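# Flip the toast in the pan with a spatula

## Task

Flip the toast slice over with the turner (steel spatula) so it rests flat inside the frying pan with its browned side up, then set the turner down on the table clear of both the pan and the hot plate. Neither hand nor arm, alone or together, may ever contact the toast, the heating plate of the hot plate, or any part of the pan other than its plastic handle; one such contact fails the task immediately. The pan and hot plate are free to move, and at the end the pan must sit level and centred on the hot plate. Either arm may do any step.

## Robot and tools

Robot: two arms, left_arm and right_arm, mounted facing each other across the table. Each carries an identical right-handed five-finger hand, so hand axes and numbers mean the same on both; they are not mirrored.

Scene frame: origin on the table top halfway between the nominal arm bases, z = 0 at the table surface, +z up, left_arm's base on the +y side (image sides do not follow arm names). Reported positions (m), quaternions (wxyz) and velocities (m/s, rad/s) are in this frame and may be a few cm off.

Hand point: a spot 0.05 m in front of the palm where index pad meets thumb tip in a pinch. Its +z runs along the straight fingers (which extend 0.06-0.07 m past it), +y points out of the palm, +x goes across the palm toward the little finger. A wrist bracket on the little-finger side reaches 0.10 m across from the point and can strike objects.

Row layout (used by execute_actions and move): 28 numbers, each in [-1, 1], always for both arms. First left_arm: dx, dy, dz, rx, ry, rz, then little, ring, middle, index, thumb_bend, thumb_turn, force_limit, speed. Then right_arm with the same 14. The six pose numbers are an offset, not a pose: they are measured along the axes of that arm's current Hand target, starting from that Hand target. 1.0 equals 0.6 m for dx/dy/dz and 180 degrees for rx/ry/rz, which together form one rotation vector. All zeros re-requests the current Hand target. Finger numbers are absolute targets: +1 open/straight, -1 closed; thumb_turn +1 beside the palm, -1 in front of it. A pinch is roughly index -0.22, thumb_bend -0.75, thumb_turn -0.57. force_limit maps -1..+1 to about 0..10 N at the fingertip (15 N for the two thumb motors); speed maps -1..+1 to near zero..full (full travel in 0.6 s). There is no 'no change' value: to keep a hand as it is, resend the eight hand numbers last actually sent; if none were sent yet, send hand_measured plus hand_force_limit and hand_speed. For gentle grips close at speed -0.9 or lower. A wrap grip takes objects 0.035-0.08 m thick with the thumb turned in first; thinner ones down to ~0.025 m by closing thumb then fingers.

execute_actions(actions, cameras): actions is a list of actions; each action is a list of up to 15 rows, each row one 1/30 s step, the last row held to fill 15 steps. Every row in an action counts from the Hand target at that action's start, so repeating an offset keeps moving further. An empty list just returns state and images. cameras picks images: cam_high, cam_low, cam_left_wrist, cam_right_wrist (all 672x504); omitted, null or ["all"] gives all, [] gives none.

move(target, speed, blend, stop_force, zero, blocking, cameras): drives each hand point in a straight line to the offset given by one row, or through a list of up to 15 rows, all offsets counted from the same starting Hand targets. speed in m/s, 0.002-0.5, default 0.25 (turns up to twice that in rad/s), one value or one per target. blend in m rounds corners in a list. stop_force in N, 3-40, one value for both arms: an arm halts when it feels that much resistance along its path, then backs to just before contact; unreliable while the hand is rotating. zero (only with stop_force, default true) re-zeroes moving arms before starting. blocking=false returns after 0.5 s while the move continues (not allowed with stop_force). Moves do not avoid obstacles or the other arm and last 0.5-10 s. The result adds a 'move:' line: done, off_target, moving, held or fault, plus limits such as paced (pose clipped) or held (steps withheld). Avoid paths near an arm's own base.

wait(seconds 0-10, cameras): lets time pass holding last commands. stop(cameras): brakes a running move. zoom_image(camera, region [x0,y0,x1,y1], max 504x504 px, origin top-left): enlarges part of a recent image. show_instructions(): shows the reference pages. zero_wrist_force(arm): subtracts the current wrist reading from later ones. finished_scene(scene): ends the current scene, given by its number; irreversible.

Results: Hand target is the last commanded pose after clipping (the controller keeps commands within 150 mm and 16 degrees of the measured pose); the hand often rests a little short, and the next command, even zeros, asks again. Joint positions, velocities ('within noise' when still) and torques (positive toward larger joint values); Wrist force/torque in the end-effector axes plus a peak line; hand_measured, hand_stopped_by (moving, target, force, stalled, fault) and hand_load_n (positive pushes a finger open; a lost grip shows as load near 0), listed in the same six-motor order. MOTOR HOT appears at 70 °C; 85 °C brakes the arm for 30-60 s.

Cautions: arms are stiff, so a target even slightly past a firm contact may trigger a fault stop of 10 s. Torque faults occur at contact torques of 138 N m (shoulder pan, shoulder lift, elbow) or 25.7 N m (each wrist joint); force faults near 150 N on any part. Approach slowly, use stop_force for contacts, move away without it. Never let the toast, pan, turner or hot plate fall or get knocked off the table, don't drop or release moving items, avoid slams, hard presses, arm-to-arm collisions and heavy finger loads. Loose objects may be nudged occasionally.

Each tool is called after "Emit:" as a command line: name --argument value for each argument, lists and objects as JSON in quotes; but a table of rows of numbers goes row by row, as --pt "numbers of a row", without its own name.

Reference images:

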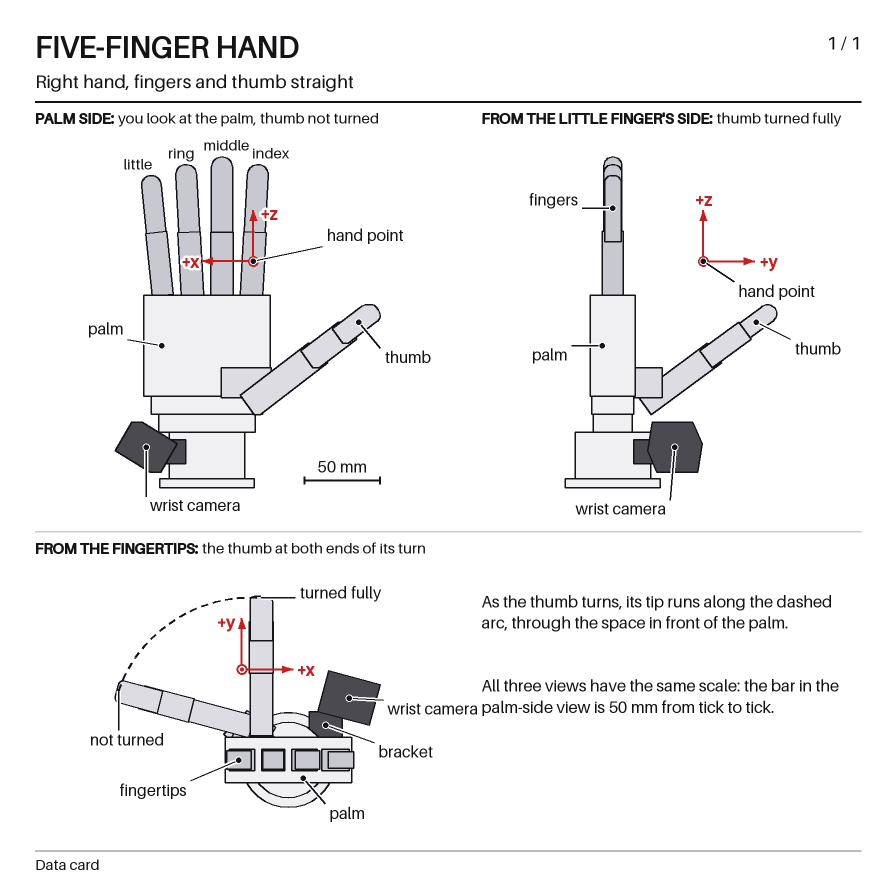

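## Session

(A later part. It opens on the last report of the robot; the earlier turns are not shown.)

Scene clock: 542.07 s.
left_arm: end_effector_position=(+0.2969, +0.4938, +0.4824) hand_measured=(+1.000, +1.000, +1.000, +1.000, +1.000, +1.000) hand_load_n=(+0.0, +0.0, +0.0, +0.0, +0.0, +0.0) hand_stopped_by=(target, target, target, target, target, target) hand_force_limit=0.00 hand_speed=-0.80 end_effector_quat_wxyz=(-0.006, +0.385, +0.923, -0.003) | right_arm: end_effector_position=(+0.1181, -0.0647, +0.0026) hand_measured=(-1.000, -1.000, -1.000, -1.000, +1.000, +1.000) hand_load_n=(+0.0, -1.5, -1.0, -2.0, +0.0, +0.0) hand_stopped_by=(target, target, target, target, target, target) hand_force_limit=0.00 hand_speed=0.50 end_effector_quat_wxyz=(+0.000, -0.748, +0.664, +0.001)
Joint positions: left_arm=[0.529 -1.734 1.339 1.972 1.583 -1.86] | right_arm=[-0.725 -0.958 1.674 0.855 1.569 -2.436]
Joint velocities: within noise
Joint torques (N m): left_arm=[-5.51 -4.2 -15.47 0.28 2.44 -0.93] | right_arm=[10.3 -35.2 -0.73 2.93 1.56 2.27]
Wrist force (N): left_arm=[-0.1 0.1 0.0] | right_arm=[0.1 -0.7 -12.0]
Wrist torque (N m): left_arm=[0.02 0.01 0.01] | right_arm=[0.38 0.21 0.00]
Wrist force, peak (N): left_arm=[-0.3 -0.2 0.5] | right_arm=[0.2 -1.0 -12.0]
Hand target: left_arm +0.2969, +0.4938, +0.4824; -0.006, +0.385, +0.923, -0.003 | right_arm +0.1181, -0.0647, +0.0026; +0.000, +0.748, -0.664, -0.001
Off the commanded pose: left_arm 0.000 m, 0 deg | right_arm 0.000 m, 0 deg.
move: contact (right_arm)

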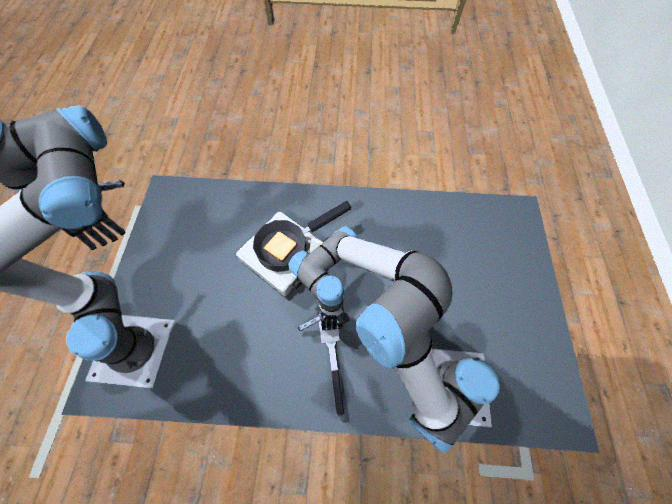

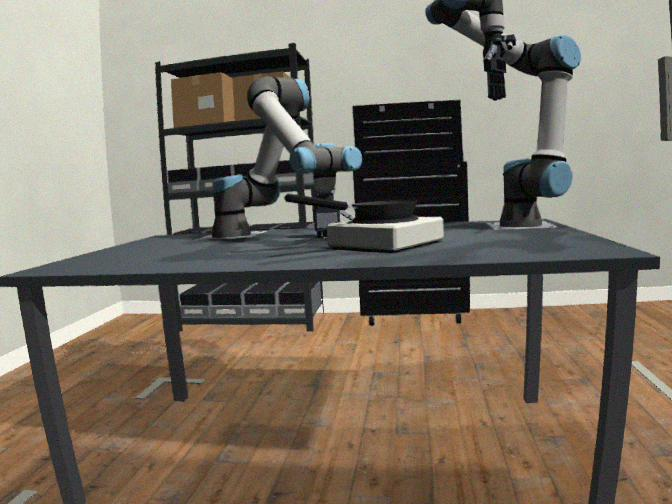

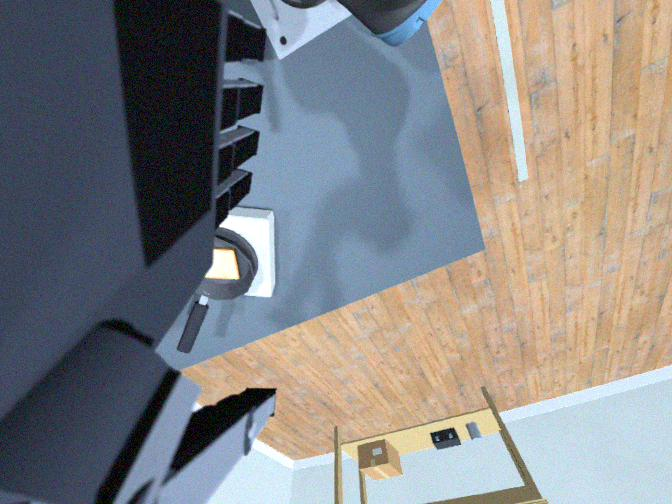

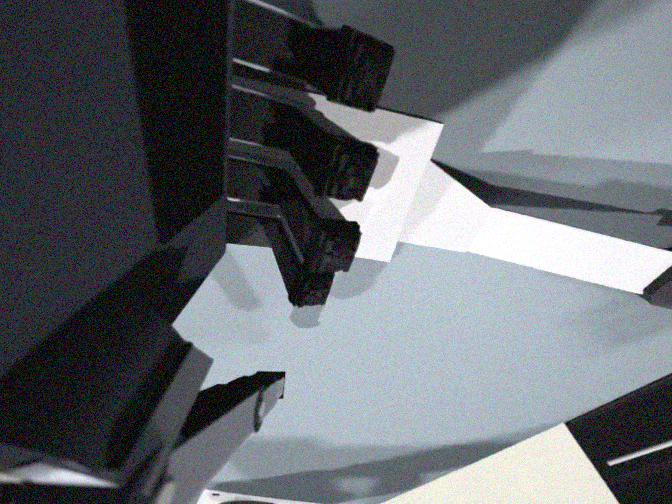

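Emit:
move --target '[-0.203,-0.955,0.3,0,0,-0.29,1,1,1,1,1,-1,0,0.3,0,0,0,0,0,0,-1,-1,-1,-1,1,1,0,0.5]' --speed 0.3 --cameras '["cam_high"]'

Emit:
move --target '[0,0,0,0.333,0,0,1,1,1,1,1,-1,0,0.3,0,0,0,0,0,0,-1,-1,-1,-1,1,1,0,0.5]' --speed 0.3

Emit:
zoom_image --camera "cam_left_wrist" --region '[180, 0, 672, 400]'

Scene clock: 553.60 s.
left_arm: end_effector_position=(-0.0272, +0.0062, +0.3058) hand_measured=(+1.000, +1.000, +1.000, +1.000, +1.000, -1.000) hand_load_n=(+0.0, +0.0, +0.5, +0.0, +0.0, +0.0) hand_stopped_by=(target, target, target, target, target, target) hand_force_limit=0.00 hand_speed=0.30 end_effector_quat_wxyz=(+0.009, +0.057, -0.998, +0.036) | right_arm: end_effector_position=(+0.1181, -0.0647, +0.0026) hand_measured=(-1.000, -1.000, -1.000, -1.000, +1.000, +1.000) hand_load_n=(+0.0, -1.0, -0.5, -2.0, +0.0, +0.0) hand_stopped_by=(target, target, target, target, target, target) hand_force_limit=0.00 hand_speed=0.50 end_effector_quat_wxyz=(+0.000, -0.748, +0.664, +0.001)
Joint positions: left_arm=[-0.296 -0.536 0.035 1.998 1.561 -3.59] | right_arm=[-0.725 -0.958 1.674 0.855 1.569 -2.436]
Joint velocities: within noise
Joint torques (N m): left_arm=[-8.56 -38.97 -30.12 4.78 -2.59 -2.89] | right_arm=[7.46 -49.45 -23.47 1.04 1.59 1.69]
Wrist force (N): left_arm=[0.1 -0.1 0.6] | right_arm=[0.0 0.1 -10.7]
Wrist torque (N m): left_arm=[-0.04 -0.07 0.04] | right_arm=[0.36 0.23 0.00]
Wrist force, peak (N): left_arm=[0.6 -0.2 1.0] | right_arm=[-0.1 -0.7 -11.8]
Hand target: left_arm -0.0274, +0.0043, +0.3068; -0.007, -0.060, +0.998, +0.000 | right_arm +0.1181, -0.0647, +0.0026; +0.000, +0.748, -0.664, -0.001
Off the commanded pose: left_arm 0.002 m, 4 deg | right_arm 0.000 m, 0 deg.
elbow stopped short (left arm): the move would have taken joint 3 (elbow) straighter than the controller allows.
move: off_target (left_arm)
Images, in order (width x height): cam_high 672x504.

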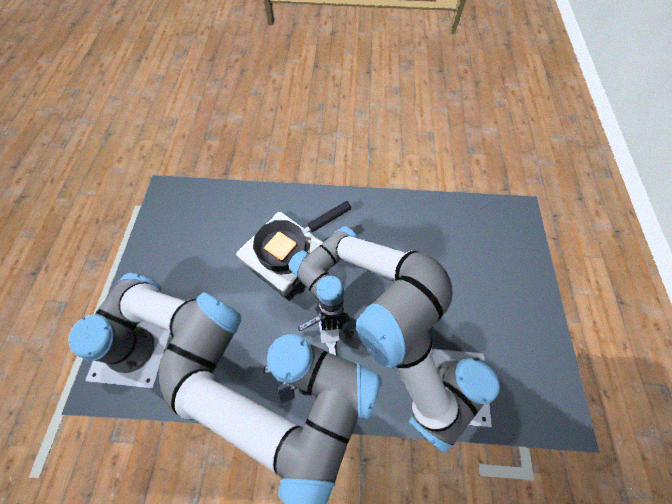

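Scene clock: 556.00 s.
left_arm: end_effector_position=(-0.0274, +0.0043, +0.3068) hand_measured=(+1.000, +1.000, +1.000, +1.000, +1.000, -1.000) hand_load_n=(-0.5, +0.0, +0.0, +0.0, +0.0, +0.5) hand_stopped_by=(target, target, target, target, target, target) hand_force_limit=0.00 hand_speed=0.30 end_effector_quat_wxyz=(-0.024, +0.055, -0.865, +0.499) | right_arm: end_effector_position=(+0.1181, -0.0647, +0.0026) hand_measured=(-1.000, -1.000, -1.000, -1.000, +1.000, +1.000) hand_load_n=(+0.0, -1.5, -1.0, -2.0, +0.0, +0.0) hand_stopped_by=(target, target, target, target, target, target) hand_force_limit=0.00 hand_speed=0.50 end_effector_quat_wxyz=(+0.000, -0.748, +0.664, +0.001)
Joint positions: left_arm=[-0.553 -1.44 1.49 0.6 0.976 -3.559] | right_arm=[-0.725 -0.958 1.674 0.855 1.569 -2.436]
Joint velocities: within noise
Joint torques (N m): left_arm=[-8.41 -31.71 -8.89 -2.05 -3.23 2.22] | right_arm=[6.29 -49.14 -23.98 0.19 1.64 1.54]
Wrist force (N): left_arm=[-0.6 -0.7 1.2] | right_arm=[0.2 0.1 -10.8]
Wrist torque (N m): left_arm=[-0.39 0.10 0.12] | right_arm=[0.37 0.18 0.02]
Wrist force, peak (N): left_arm=[-0.6 -0.7 1.2] | right_arm=[0.5 0.0 -11.0]
Hand target: left_arm -0.0274, +0.0043, +0.3068; +0.024, -0.055, +0.865, -0.499 | right_arm +0.1181, -0.0647, +0.0026; +0.000, +0.748, -0.664, -0.001
Off the commanded pose: left_arm 0.000 m, 0 deg | right_arm 0.000 m, 0 deg.
move: done

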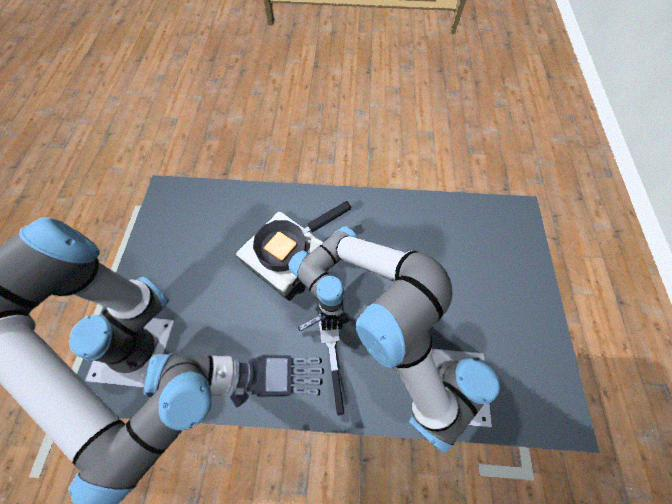

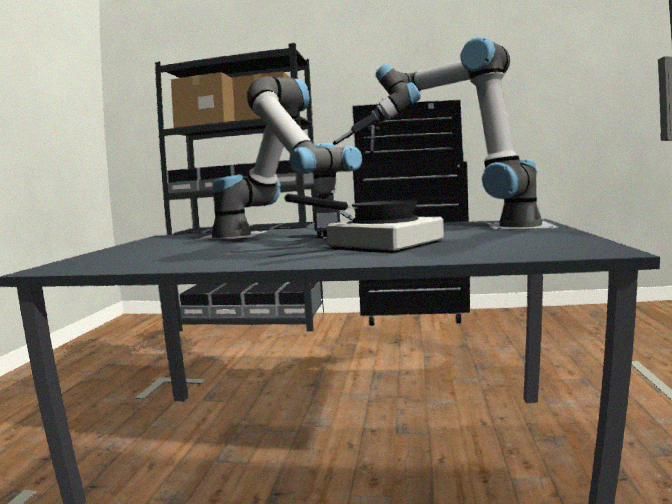

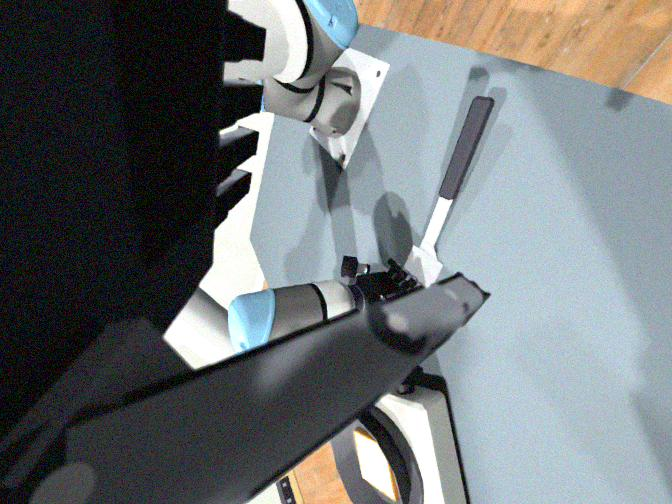

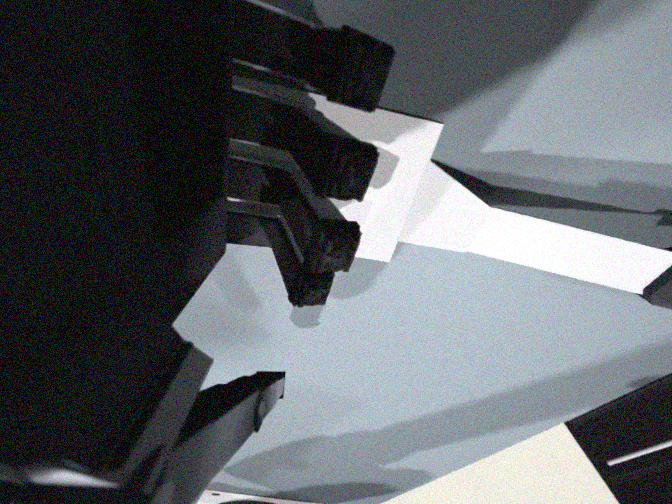

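Scaled by 1.024.

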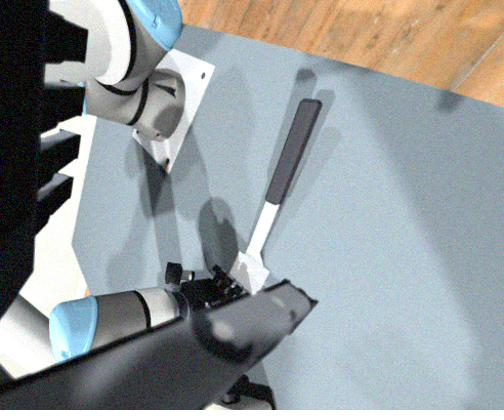

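Emit:
move --target '[0.033,0.207,0.331,0.083,0,0,0.5,0.5,0.5,0.5,0.2,-1,0,0.3,0,0,0,0,0,0,-1,-1,-1,-1,1,1,0,0.5]' --speed 0.2

Emit:
zoom_image --camera "cam_left_wrist" --region '[180, 0, 672, 400]'

Emit:
zoom_image --camera "cam_high" --region '[280, 290, 420, 430]'

Scene clock: 572.07 s.
left_arm: end_effector_position=(-0.0367, -0.1070, +0.1000) hand_measured=(+0.500, +0.500, +0.500, +0.500, +0.200, -1.000) hand_load_n=(+0.0, +0.0, +0.0, +0.0, +0.0, +0.0) hand_stopped_by=(target, target, target, target, target, target) hand_force_limit=0.00 hand_speed=0.30 end_effector_quat_wxyz=(-0.031, +0.051, -0.793, +0.607) | right_arm: end_effector_position=(+0.1181, -0.0647, +0.0026) hand_measured=(-1.000, -1.000, -1.000, -1.000, +1.000, +1.000) hand_load_n=(+0.0, -1.5, -0.5, -2.0, +0.0, +0.0) hand_stopped_by=(target, target, target, target, target, target) hand_force_limit=0.00 hand_speed=0.50 end_effector_quat_wxyz=(+0.000, -0.748, +0.664, +0.001)
Joint positions: left_arm=[-0.492 -1.138 1.764 -0.299 0.95 -3.35] | right_arm=[-0.725 -0.958 1.674 0.855 1.569 -2.436]
Joint velocities: within noise
Joint torques (N m): left_arm=[10.26 -23.6 -14.01 -2.83 2.42 2.28] | right_arm=[4.25 -48.37 -23.54 -0.32 1.55 1.09]
Wrist force (N): left_arm=[-0.4 -0.8 1.5] | right_arm=[0.1 0.0 -10.9]
Wrist torque (N m): left_arm=[-0.49 0.07 0.12] | right_arm=[0.36 0.21 0.00]
Wrist force, peak (N): left_arm=[-0.6 -0.2 2.3] | right_arm=[0.4 0.0 -11.0]
Hand target: left_arm -0.0367, -0.1070, +0.1000; +0.031, -0.051, +0.793, -0.607 | right_arm +0.1181, -0.0647, +0.0026; +0.000, +0.748, -0.664, -0.001
Off the commanded pose: left_arm 0.000 m, 0 deg | right_arm 0.000 m, 0 deg.
move: done

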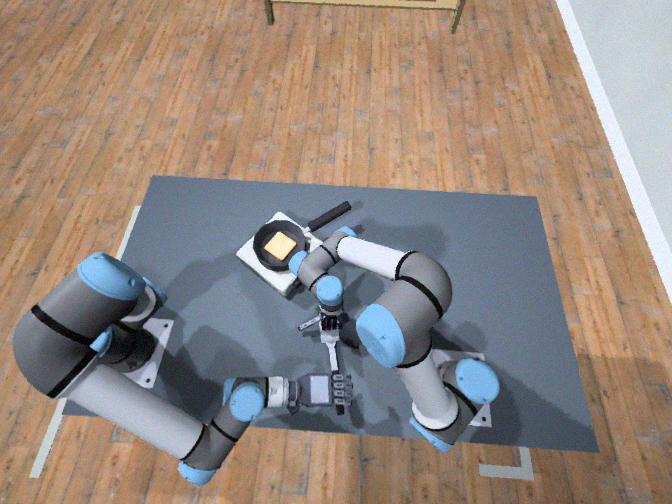

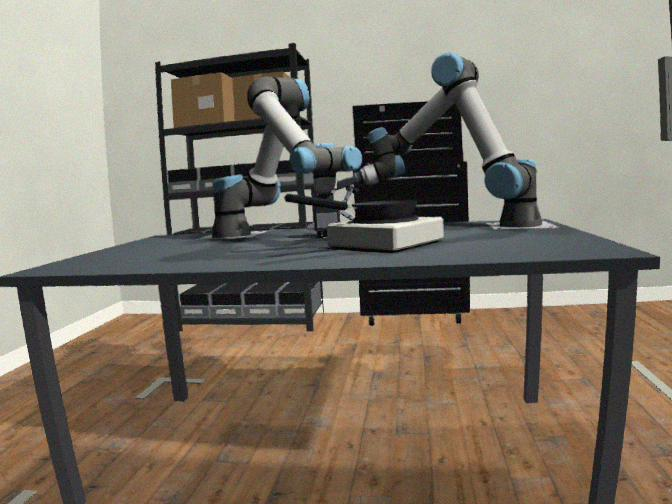

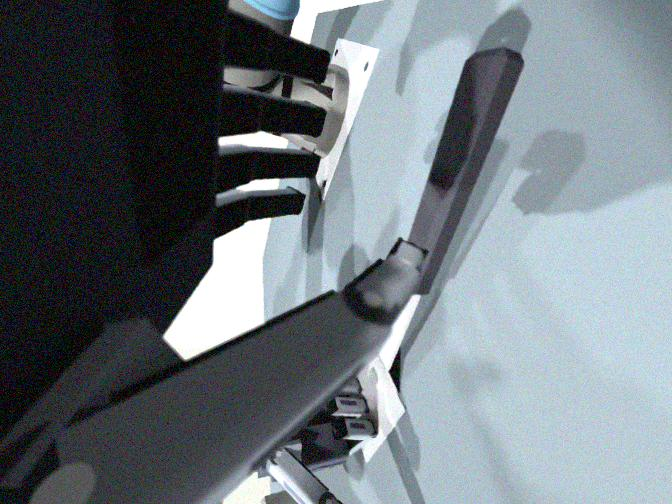

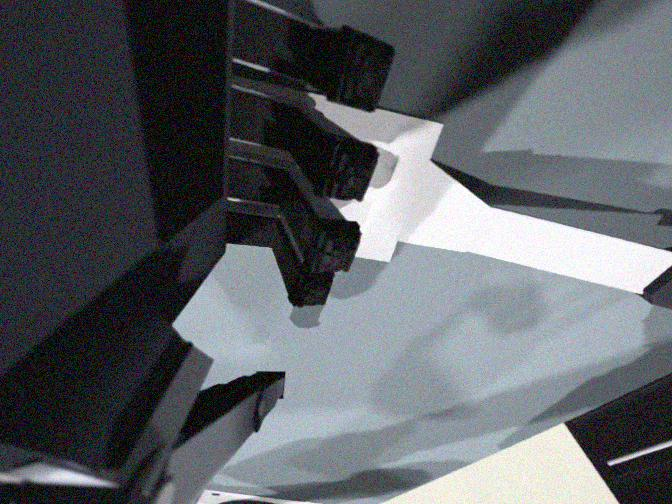

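Scaled by 1.024.

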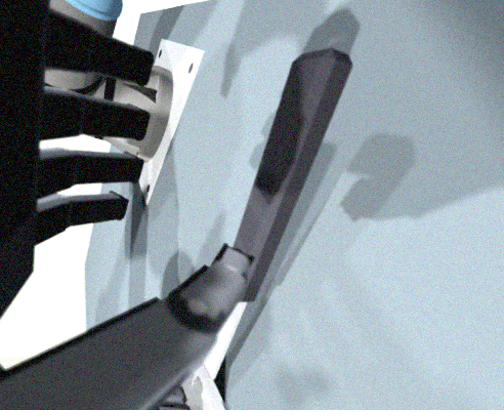

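Scaled by 3.600.

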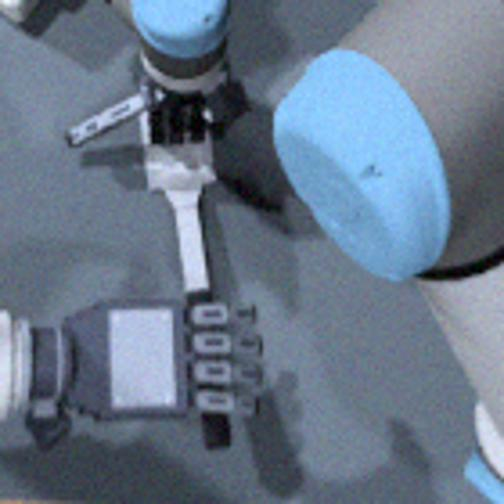

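Emit:
move --target '[0.0,0.1127,0.0304,0,-0.0268,-0.0072,0.5,0.5,0.5,0.5,0.2,-1,0,0.3,0,0,0,0,0,0,-1,-1,-1,-1,1,1,0,0.5]' --speed 0.05 --stop_force 6

Emit:
zoom_image --camera "cam_left_wrist" --region '[180, 0, 672, 400]'

Emit:
zoom_image --camera "cam_high" --region '[280, 290, 420, 430]'

Scene clock: 589.60 s.
left_arm: end_effector_position=(-0.0376, -0.1071, +0.0300) hand_measured=(+0.500, +0.500, +0.500, +0.500, +0.200, -1.000) hand_load_n=(+0.0, +0.0, +0.0, +0.0, +0.0, +0.0) hand_stopped_by=(target, target, target, target, target, target) hand_force_limit=0.00 hand_speed=0.30 end_effector_quat_wxyz=(-0.058, +0.086, -0.790, +0.604) | right_arm: end_effector_position=(+0.1181, -0.0647, +0.0026) hand_measured=(-1.000, -1.000, -1.000, -1.000, +1.000, +1.000) hand_load_n=(+0.0, -1.5, -1.0, -2.0, +0.0, +0.0) hand_stopped_by=(target, target, target, target, target, target) hand_force_limit=0.00 hand_speed=0.50 end_effector_quat_wxyz=(+0.000, -0.748, +0.664, +0.001)
Joint positions: left_arm=[-0.522 -1.002 1.772 -0.409 0.84 -3.401] | right_arm=[-0.725 -0.958 1.674 0.855 1.569 -2.436]
Joint velocities: within noise
Joint torques (N m): left_arm=[-7.35 -26.53 -28.41 -2.59 -3.1 -2.63] | right_arm=[1.52 -48.39 -23.52 -0.23 1.58 0.73]
Wrist force (N): left_arm=[-0.4 -1.0 1.7] | right_arm=[0.1 0.0 -10.6]
Wrist torque (N m): left_arm=[-0.53 0.07 0.15] | right_arm=[0.35 0.20 0.01]
Wrist force, peak (N): left_arm=[-0.7 -1.2 1.8] | right_arm=[0.2 0.1 -11.0]
Hand target: left_arm -0.0376, -0.1071, +0.0300; +0.058, -0.086, +0.790, -0.604 | right_arm +0.1181, -0.0647, +0.0026; +0.000, +0.748, -0.664, -0.001
Off the commanded pose: left_arm 0.000 m, 0 deg | right_arm 0.000 m, 0 deg.
move: done

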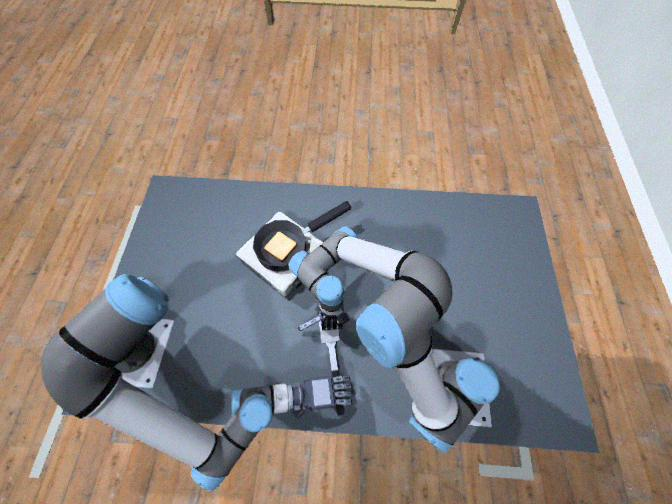

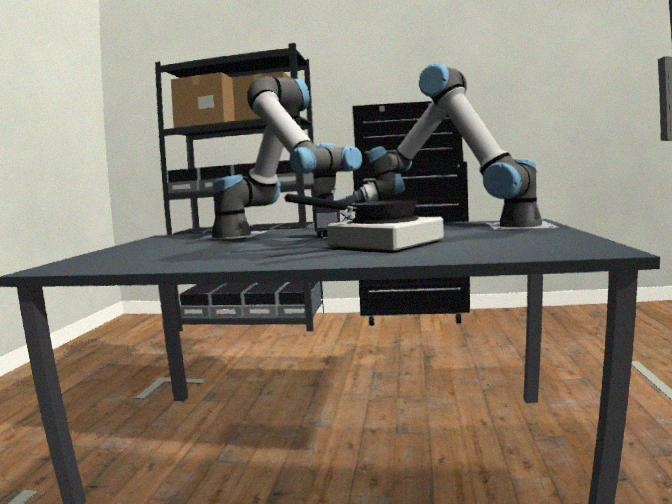

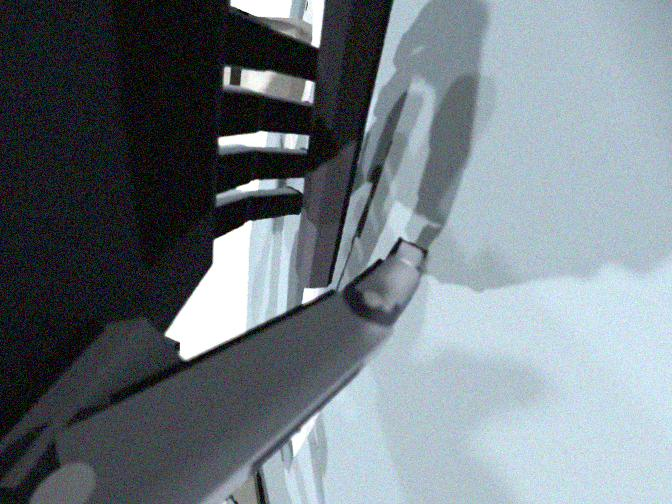

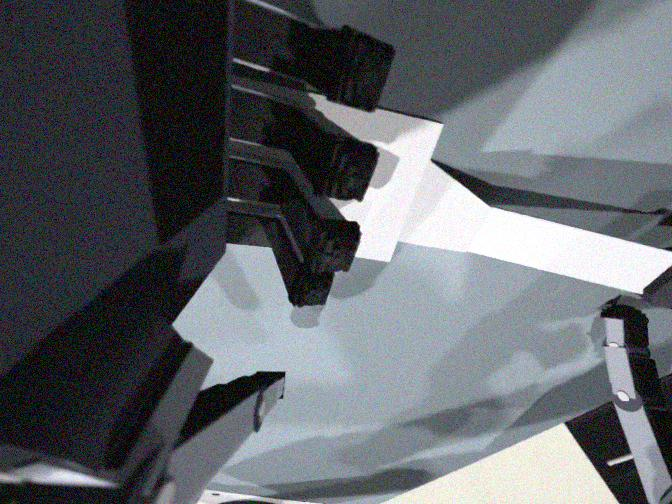

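Scaled by 1.024.

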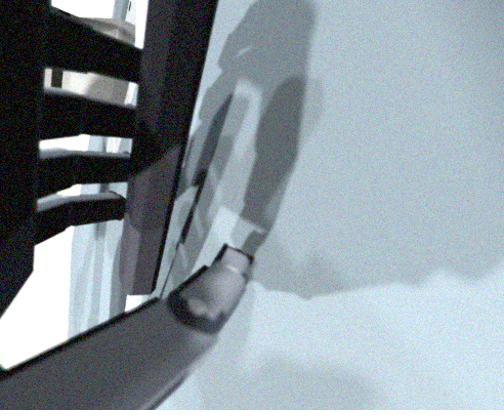

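Scaled by 3.600.

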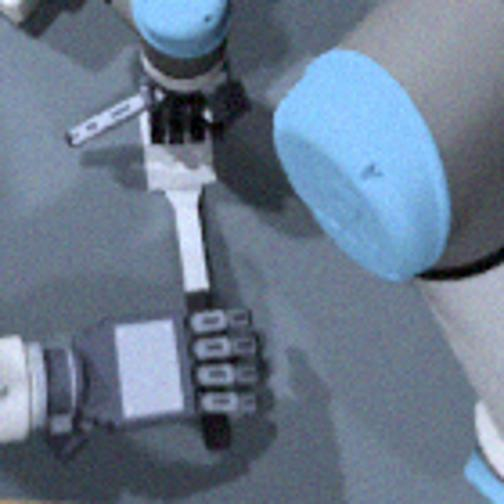

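Emit:
move --target '[0,0,0,0,0,0,0,0,0,0,0.1,-1,-0.4,-0.3,0,0,0,0,0,0,-1,-1,-1,-1,1,1,0,0.5]' --speed 0.05 --cameras '["cam_left_wrist"]'

Emit:
move --target '[0,0,0,0,0,0,-0.3,-0.3,-0.3,-0.3,0.0,-1,-0.4,-0.3,0,0,0,0,0,0,-1,-1,-1,-1,1,1,0,0.5]' --speed 0.05 --cameras '["cam_left_wrist"]'

Scene clock: 593.93 s.
left_arm: end_effector_position=(-0.0376, -0.1071, +0.0300) hand_measured=(+0.000, +0.000, +0.000, +0.000, +0.100, -1.000) hand_load_n=(-0.5, +0.0, +0.0, +0.5, +0.0, -0.5) hand_stopped_by=(target, target, target, target, target, target) hand_force_limit=-0.40 hand_speed=-0.30 end_effector_quat_wxyz=(-0.058, +0.086, -0.790, +0.604) | right_arm: end_effector_position=(+0.1181, -0.0647, +0.0026) hand_measured=(-1.000, -1.000, -1.000, -1.000, +1.000, +1.000) hand_load_n=(+0.0, -1.5, -0.5, -1.5, +0.0, +0.0) hand_stopped_by=(target, target, target, target, target, target) hand_force_limit=0.00 hand_speed=0.50 end_effector_quat_wxyz=(+0.000, -0.748, +0.664, +0.001)
Joint positions: left_arm=[-0.522 -1.002 1.772 -0.409 0.84 -3.401] | right_arm=[-0.725 -0.958 1.674 0.855 1.569 -2.436]
Joint velocities: within noise
Joint torques (N m): left_arm=[-7.89 -26.34 -26.61 -1.49 -2.67 -2.52] | right_arm=[-0.09 -47.89 -23.28 -0.27 1.5 0.36]
Wrist force (N): left_arm=[-0.2 -1.0 2.0] | right_arm=[-0.3 0.1 -10.9]
Wrist torque (N m): left_arm=[-0.48 0.04 0.17] | right_arm=[0.37 0.22 0.06]
Wrist force, peak (N): left_arm=[-0.6 -2.3 3.0] | right_arm=[-0.1 0.1 -11.0]
Hand target: left_arm -0.0376, -0.1071, +0.0300; +0.058, -0.086, +0.790, -0.604 | right_arm +0.1181, -0.0647, +0.0026; +0.000, +0.748, -0.664, -0.001
Off the commanded pose: left_arm 0.000 m, 0 deg | right_arm 0.000 m, 0 deg.
move: done
Images, in order (width x height): cam_left_wrist 672x504.

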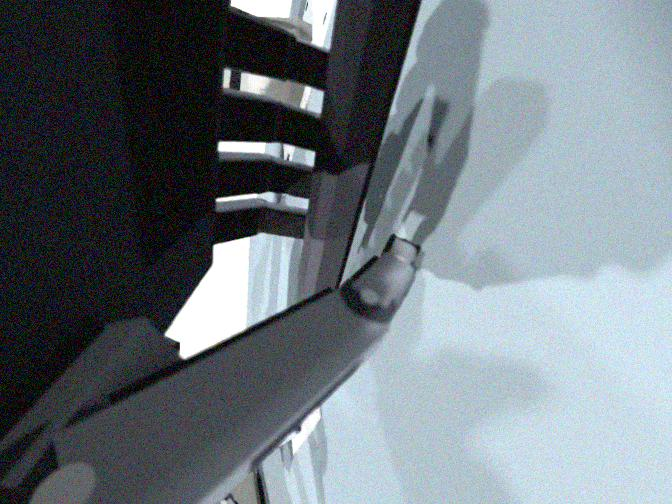

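Scene clock: 594.63 s.
left_arm: end_effector_position=(-0.0376, -0.1071, +0.0300) hand_measured=(-0.300, -0.300, -0.300, -0.268, +0.002, -1.000) hand_load_n=(+0.0, +0.0, +0.0, +3.5, +3.0, +1.0) hand_stopped_by=(target, target, target, force, target, target) hand_force_limit=-0.40 hand_speed=-0.30 end_effector_quat_wxyz=(-0.058, +0.086, -0.790, +0.604) | right_arm: end_effector_position=(+0.1181, -0.0647, +0.0026) hand_measured=(-1.000, -1.000, -1.000, -1.000, +1.000, +1.000) hand_load_n=(+0.0, -2.0, -1.0, -2.0, -0.5, +0.0) hand_stopped_by=(target, target, target, target, target, target) hand_force_limit=0.00 hand_speed=0.50 end_effector_quat_wxyz=(+0.000, -0.748, +0.664, +0.001)
Joint positions: left_arm=[-0.522 -1.002 1.772 -0.409 0.84 -3.401] | right_arm=[-0.725 -0.958 1.674 0.855 1.569 -2.436]
Joint velocities: within noise
Joint torques (N m): left_arm=[-8.07 -30.76 -25.47 -0.93 -2.36 -2.15] | right_arm=[-0.4 -47.79 -23.23 -0.32 1.61 0.28]
Wrist force (N): left_arm=[-0.7 1.7 2.8] | right_arm=[-0.5 0.9 -11.5]
Wrist torque (N m): left_arm=[-0.45 0.10 0.20] | right_arm=[0.38 0.22 0.06]
Wrist force, peak (N): left_arm=[-1.1 2.2 3.0] | right_arm=[-0.4 0.9 -11.9]
Hand target: left_arm -0.0376, -0.1071, +0.0300; +0.058, -0.086, +0.790, -0.604 | right_arm +0.1181, -0.0647, +0.0026; +0.000, +0.748, -0.664, -0.001
Off the commanded pose: left_arm 0.000 m, 0 deg | right_arm 0.000 m, 0 deg.
move: done
Images, in order (width x height): cam_left_wrist 672x504.

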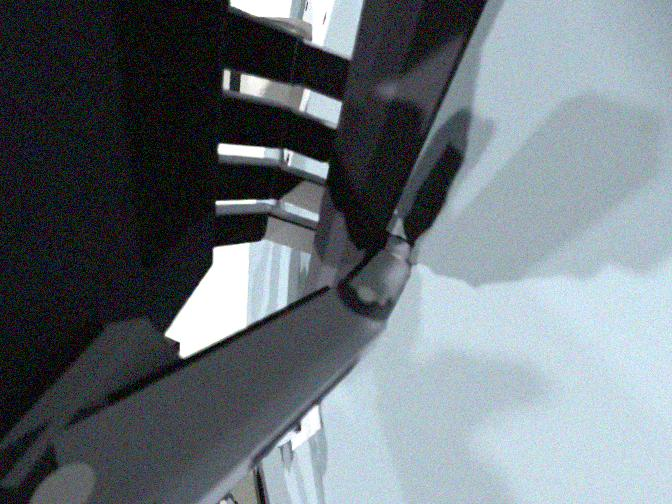

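Emit:
move --target '[0,0,0,0,0,0,-0.6,-0.6,-0.6,-0.5,-0.3,-1,-0.2,-0.3,0,0,0,0,0,0,-1,-1,-1,-1,1,1,0,0.5]' --speed 0.05

Emit:
zoom_image --camera "cam_high" --region '[280, 290, 420, 430]'

Emit:
zoom_image --camera "cam_left_wrist" --region '[180, 0, 580, 400]'

Scene clock: 597.43 s.
left_arm: end_effector_position=(-0.0376, -0.1070, +0.0300) hand_measured=(-0.566, -0.450, -0.372, -0.298, -0.010, -1.000) hand_load_n=(+9.5, +2.0, +1.5, +2.5, +13.0, +3.5) hand_stopped_by=(force, force, force, force, force, target) hand_force_limit=-0.20 hand_speed=-0.30 end_effector_quat_wxyz=(-0.058, +0.086, -0.790, +0.604) | right_arm: end_effector_position=(+0.1181, -0.0647, +0.0026) hand_measured=(-1.000, -1.000, -1.000, -1.000, +1.000, +1.000) hand_load_n=(+0.5, -3.0, -2.5, -3.5, +0.0, +0.0) hand_stopped_by=(target, target, target, target, target, target) hand_force_limit=0.00 hand_speed=0.50 end_effector_quat_wxyz=(+0.000, -0.748, +0.664, +0.001)
Joint positions: left_arm=[-0.522 -1.002 1.772 -0.409 0.84 -3.401] | right_arm=[-0.725 -0.958 1.674 0.855 1.569 -2.436]
Joint velocities: within noise
Joint torques (N m): left_arm=[-6.95 -38.7 -23.79 0.84 -0.23 -1.35] | right_arm=[-1.41 -40.01 -22.67 -0.31 1.6 0.04]
Wrist force (N): left_arm=[-1.8 3.5 1.9] | right_arm=[0.1 2.0 -22.0]
Wrist torque (N m): left_arm=[-0.40 -0.16 0.22] | right_arm=[0.70 0.40 0.16]
Wrist force, peak (N): left_arm=[-3.7 2.2 4.8] | right_arm=[-0.3 1.9 -22.2]
Hand target: left_arm -0.0376, -0.1071, +0.0300; +0.058, -0.086, +0.790, -0.604 | right_arm +0.1181, -0.0647, +0.0026; +0.000, +0.748, -0.664, -0.001
Off the commanded pose: left_arm 0.000 m, 0 deg | right_arm 0.000 m, 0 deg.
move: done

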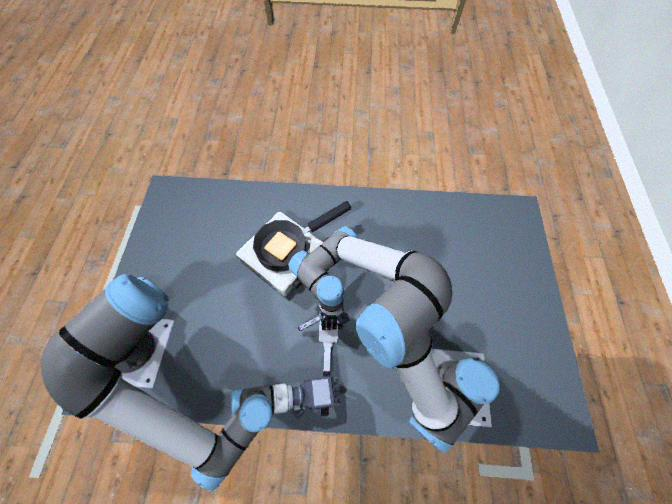

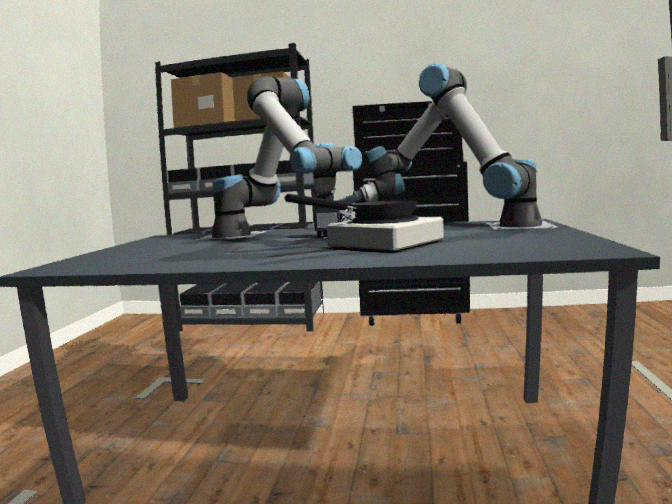

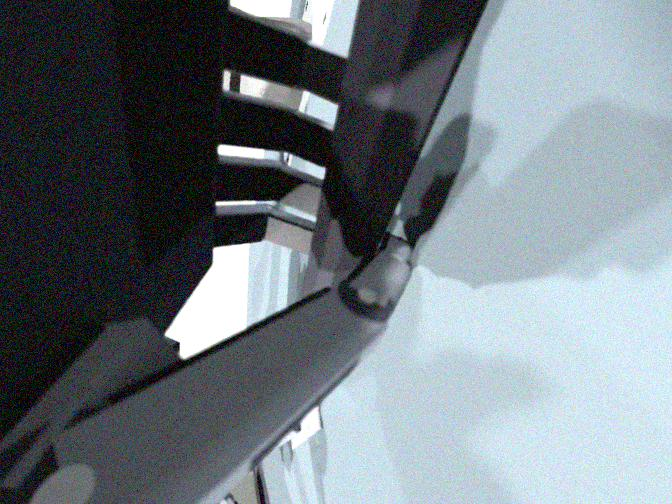

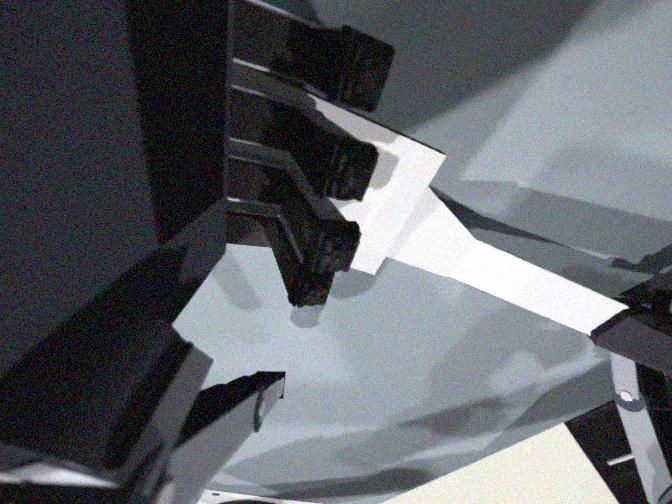

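Scaled by 3.600.

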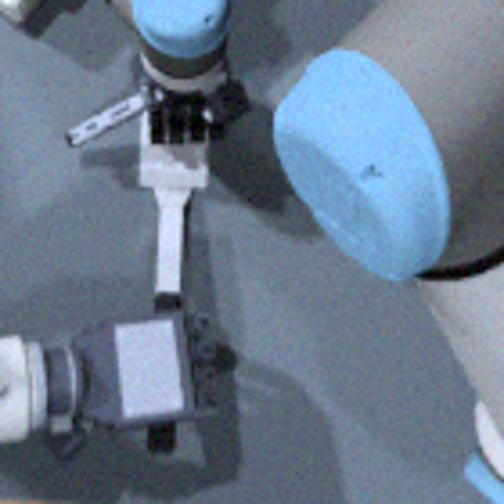

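Scaled by 1.260.

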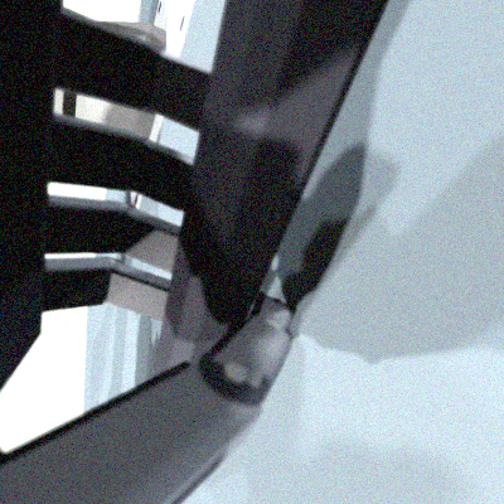

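Emit:
move --target '[0,0,0,0,0,0,-0.6,-0.6,-0.6,-0.5,-0.3,-1,-0.2,-0.3,0,0,-0.1,0,0,0,-1,-1,-1,-1,1,1,0,0.5]' --speed 0.1 --cameras '[]'

Emit:
move --target '[0,0,0,0,0,0,-0.8,-0.8,-0.8,-0.7,-0.5,-1,0.2,-0.4,0,0,0,0,0,0,-1,-1,-1,-1,1,1,0,0.5]' --cameras '["cam_left_wrist"]'

Scene clock: 605.33 s.
left_arm: end_effector_position=(-0.0376, -0.1071, +0.0300) hand_measured=(-0.566, -0.450, -0.372, -0.298, -0.010, -1.000) hand_load_n=(+3.0, +0.0, +1.0, +4.5, +8.0, +4.5) hand_stopped_by=(force, force, force, force, force, target) hand_force_limit=-0.20 hand_speed=-0.30 end_effector_quat_wxyz=(-0.058, +0.086, -0.790, +0.604) | right_arm: end_effector_position=(+0.1182, -0.0647, +0.0625) hand_measured=(-1.000, -1.000, -1.000, -1.000, +1.000, +1.000) hand_load_n=(+0.0, +0.0, +0.0, +0.0, +0.0, +0.0) hand_stopped_by=(target, target, target, target, target, target) hand_force_limit=0.00 hand_speed=0.50 end_effector_quat_wxyz=(+0.000, -0.748, +0.664, +0.001)
Joint positions: left_arm=[-0.522 -1.002 1.772 -0.409 0.84 -3.401] | right_arm=[-0.725 -1.044 1.63 0.984 1.569 -2.436]
Joint velocities: within noise
Joint torques (N m): left_arm=[-6.11 -39.1 -21.36 -2.75 2.24 -0.34] | right_arm=[-12.72 -52.29 -29.3 4.02 0.02 -2.72]
Wrist force (N): left_arm=[-0.8 0.1 1.9] | right_arm=[0.2 -0.1 -0.6]
Wrist torque (N m): left_arm=[-0.43 0.18 0.14] | right_arm=[0.05 -0.02 0.02]
Wrist force, peak (N): left_arm=[-1.9 3.6 2.4] | right_arm=[0.2 1.8 -22.1]
Hand target: left_arm -0.0376, -0.1071, +0.0300; +0.058, -0.086, +0.790, -0.604 | right_arm +0.1182, -0.0647, +0.0626; +0.000, +0.748, -0.664, -0.001
Off the commanded pose: left_arm 0.000 m, 0 deg | right_arm 0.000 m, 0 deg.
move: done
No camera images: "cameras" was empty.

Scene clock: 606.03 s.
left_arm: end_effector_position=(-0.0376, -0.1071, +0.0300) hand_measured=(-0.800, -0.800, -0.466, -0.326, -0.022, -1.000) hand_load_n=(+0.0, +1.0, +6.0, +0.0, +10.5, +1.5) hand_stopped_by=(target, target, force, force, force, target) hand_force_limit=0.20 hand_speed=-0.40 end_effector_quat_wxyz=(-0.058, +0.086, -0.790, +0.604) | right_arm: end_effector_position=(+0.1182, -0.0647, +0.0626) hand_measured=(-1.000, -1.000, -1.000, -1.000, +1.000, +1.000) hand_load_n=(+0.0, +0.0, +0.0, +0.0, -0.5, +0.0) hand_stopped_by=(target, target, target, target, target, target) hand_force_limit=0.00 hand_speed=0.50 end_effector_quat_wxyz=(+0.000, -0.748, +0.664, +0.001)
Joint positions: left_arm=[-0.522 -1.002 1.772 -0.409 0.84 -3.401] | right_arm=[-0.725 -1.044 1.63 0.984 1.569 -2.436]
Joint velocities: within noise
Joint torques (N m): left_arm=[-7.19 -38.29 -21.91 -2.55 1.91 0.21] | right_arm=[-12.04 -52.47 -28.93 3.96 1.83 -2.83]
Wrist force (N): left_arm=[-0.2 0.1 1.6] | right_arm=[0.3 0.1 -0.3]
Wrist torque (N m): left_arm=[-0.43 0.04 0.19] | right_arm=[0.08 -0.03 0.03]
Wrist force, peak (N): left_arm=[-0.6 0.3 2.2] | right_arm=[0.2 0.0 -0.7]
Hand target: left_arm -0.0376, -0.1071, +0.0300; +0.058, -0.086, +0.790, -0.604 | right_arm +0.1182, -0.0647, +0.0626; +0.000, +0.748, -0.664, -0.001
Off the commanded pose: left_arm 0.000 m, 0 deg | right_arm 0.000 m, 0 deg.
move: done
Images, in order (width x height): cam_left_wrist 672x504.

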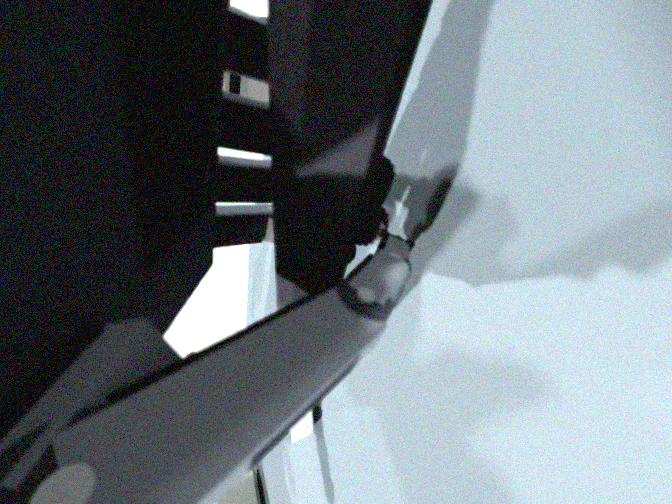

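Emit:
move --target '[0,0,0,0,0,0,-1,-1,-0.9,-0.9,-0.7,-1,0.3,-0.4,0,0,0,0,0,0,-1,-1,-1,-1,1,1,0,0.5]' --cameras '["cam_left_wrist","cam_high"]'

Emit:
zoom_image --camera "cam_high" --region '[280, 290, 420, 430]'

Scene clock: 609.10 s.
left_arm: end_effector_position=(-0.0376, -0.1071, +0.0300) hand_measured=(-1.000, -1.000, -0.494, -0.900, -0.020, -1.000) hand_load_n=(+0.0, +0.0, +9.5, +2.0, +13.0, +2.0) hand_stopped_by=(target, target, force, target, force, target) hand_force_limit=0.30 hand_speed=-0.40 end_effector_quat_wxyz=(-0.058, +0.086, -0.790, +0.604) | right_arm: end_effector_position=(+0.1182, -0.0647, +0.0626) hand_measured=(-1.000, -1.000, -1.000, -1.000, +1.000, +1.000) hand_load_n=(+0.0, +0.0, +0.0, +0.0, +0.0, +0.0) hand_stopped_by=(target, target, target, target, target, target) hand_force_limit=0.00 hand_speed=0.50 end_effector_quat_wxyz=(+0.000, -0.748, +0.664, +0.001)
Joint positions: left_arm=[-0.522 -1.002 1.772 -0.409 0.84 -3.401] | right_arm=[-0.725 -1.044 1.63 0.984 1.569 -2.436]
Joint velocities: within noise
Joint torques (N m): left_arm=[-6.91 -39.85 -20.62 -1.58 1.77 1.19] | right_arm=[-11.8 -53.28 -25.75 3.72 1.83 -2.73]
Wrist force (N): left_arm=[-0.3 0.8 2.1] | right_arm=[0.4 0.0 -0.5]
Wrist torque (N m): left_arm=[-0.44 0.11 0.02] | right_arm=[0.07 -0.04 0.03]
Wrist force, peak (N): left_arm=[-0.8 0.3 2.3] | right_arm=[0.3 -0.3 -0.8]
Hand target: left_arm -0.0376, -0.1071, +0.0300; +0.058, -0.086, +0.790, -0.604 | right_arm +0.1182, -0.0647, +0.0626; +0.000, +0.748, -0.664, -0.001
Off the commanded pose: left_arm 0.000 m, 0 deg | right_arm 0.000 m, 0 deg.
move: done
Images, in order (width x height): cam_high 672x504, cam_left_wrist 672x504.

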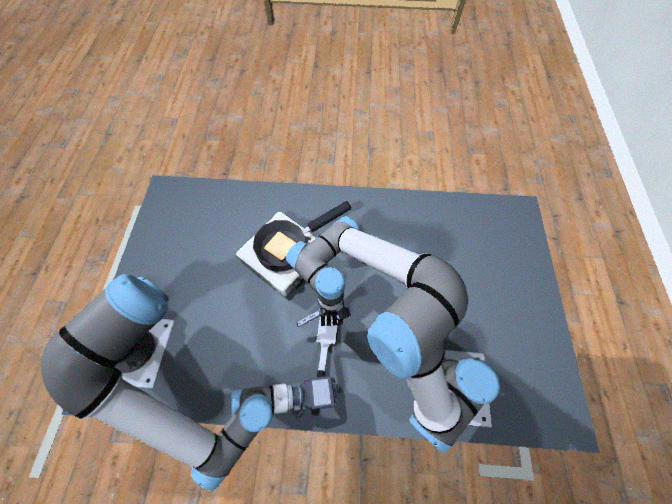

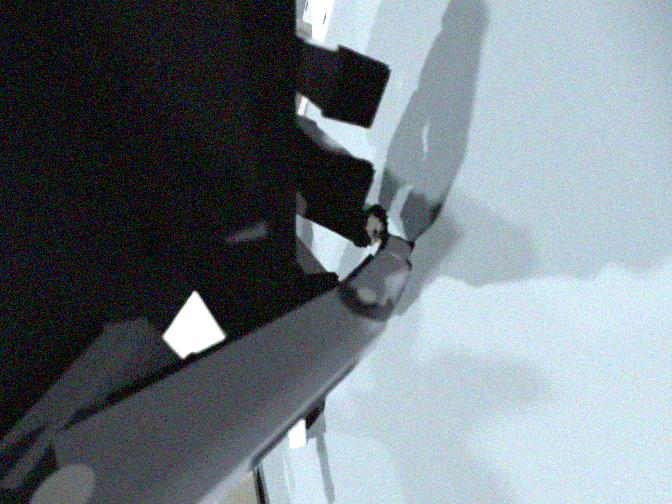

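Scaled by 3.600.

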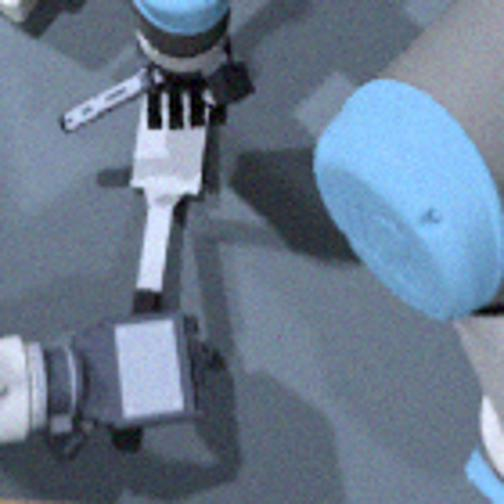

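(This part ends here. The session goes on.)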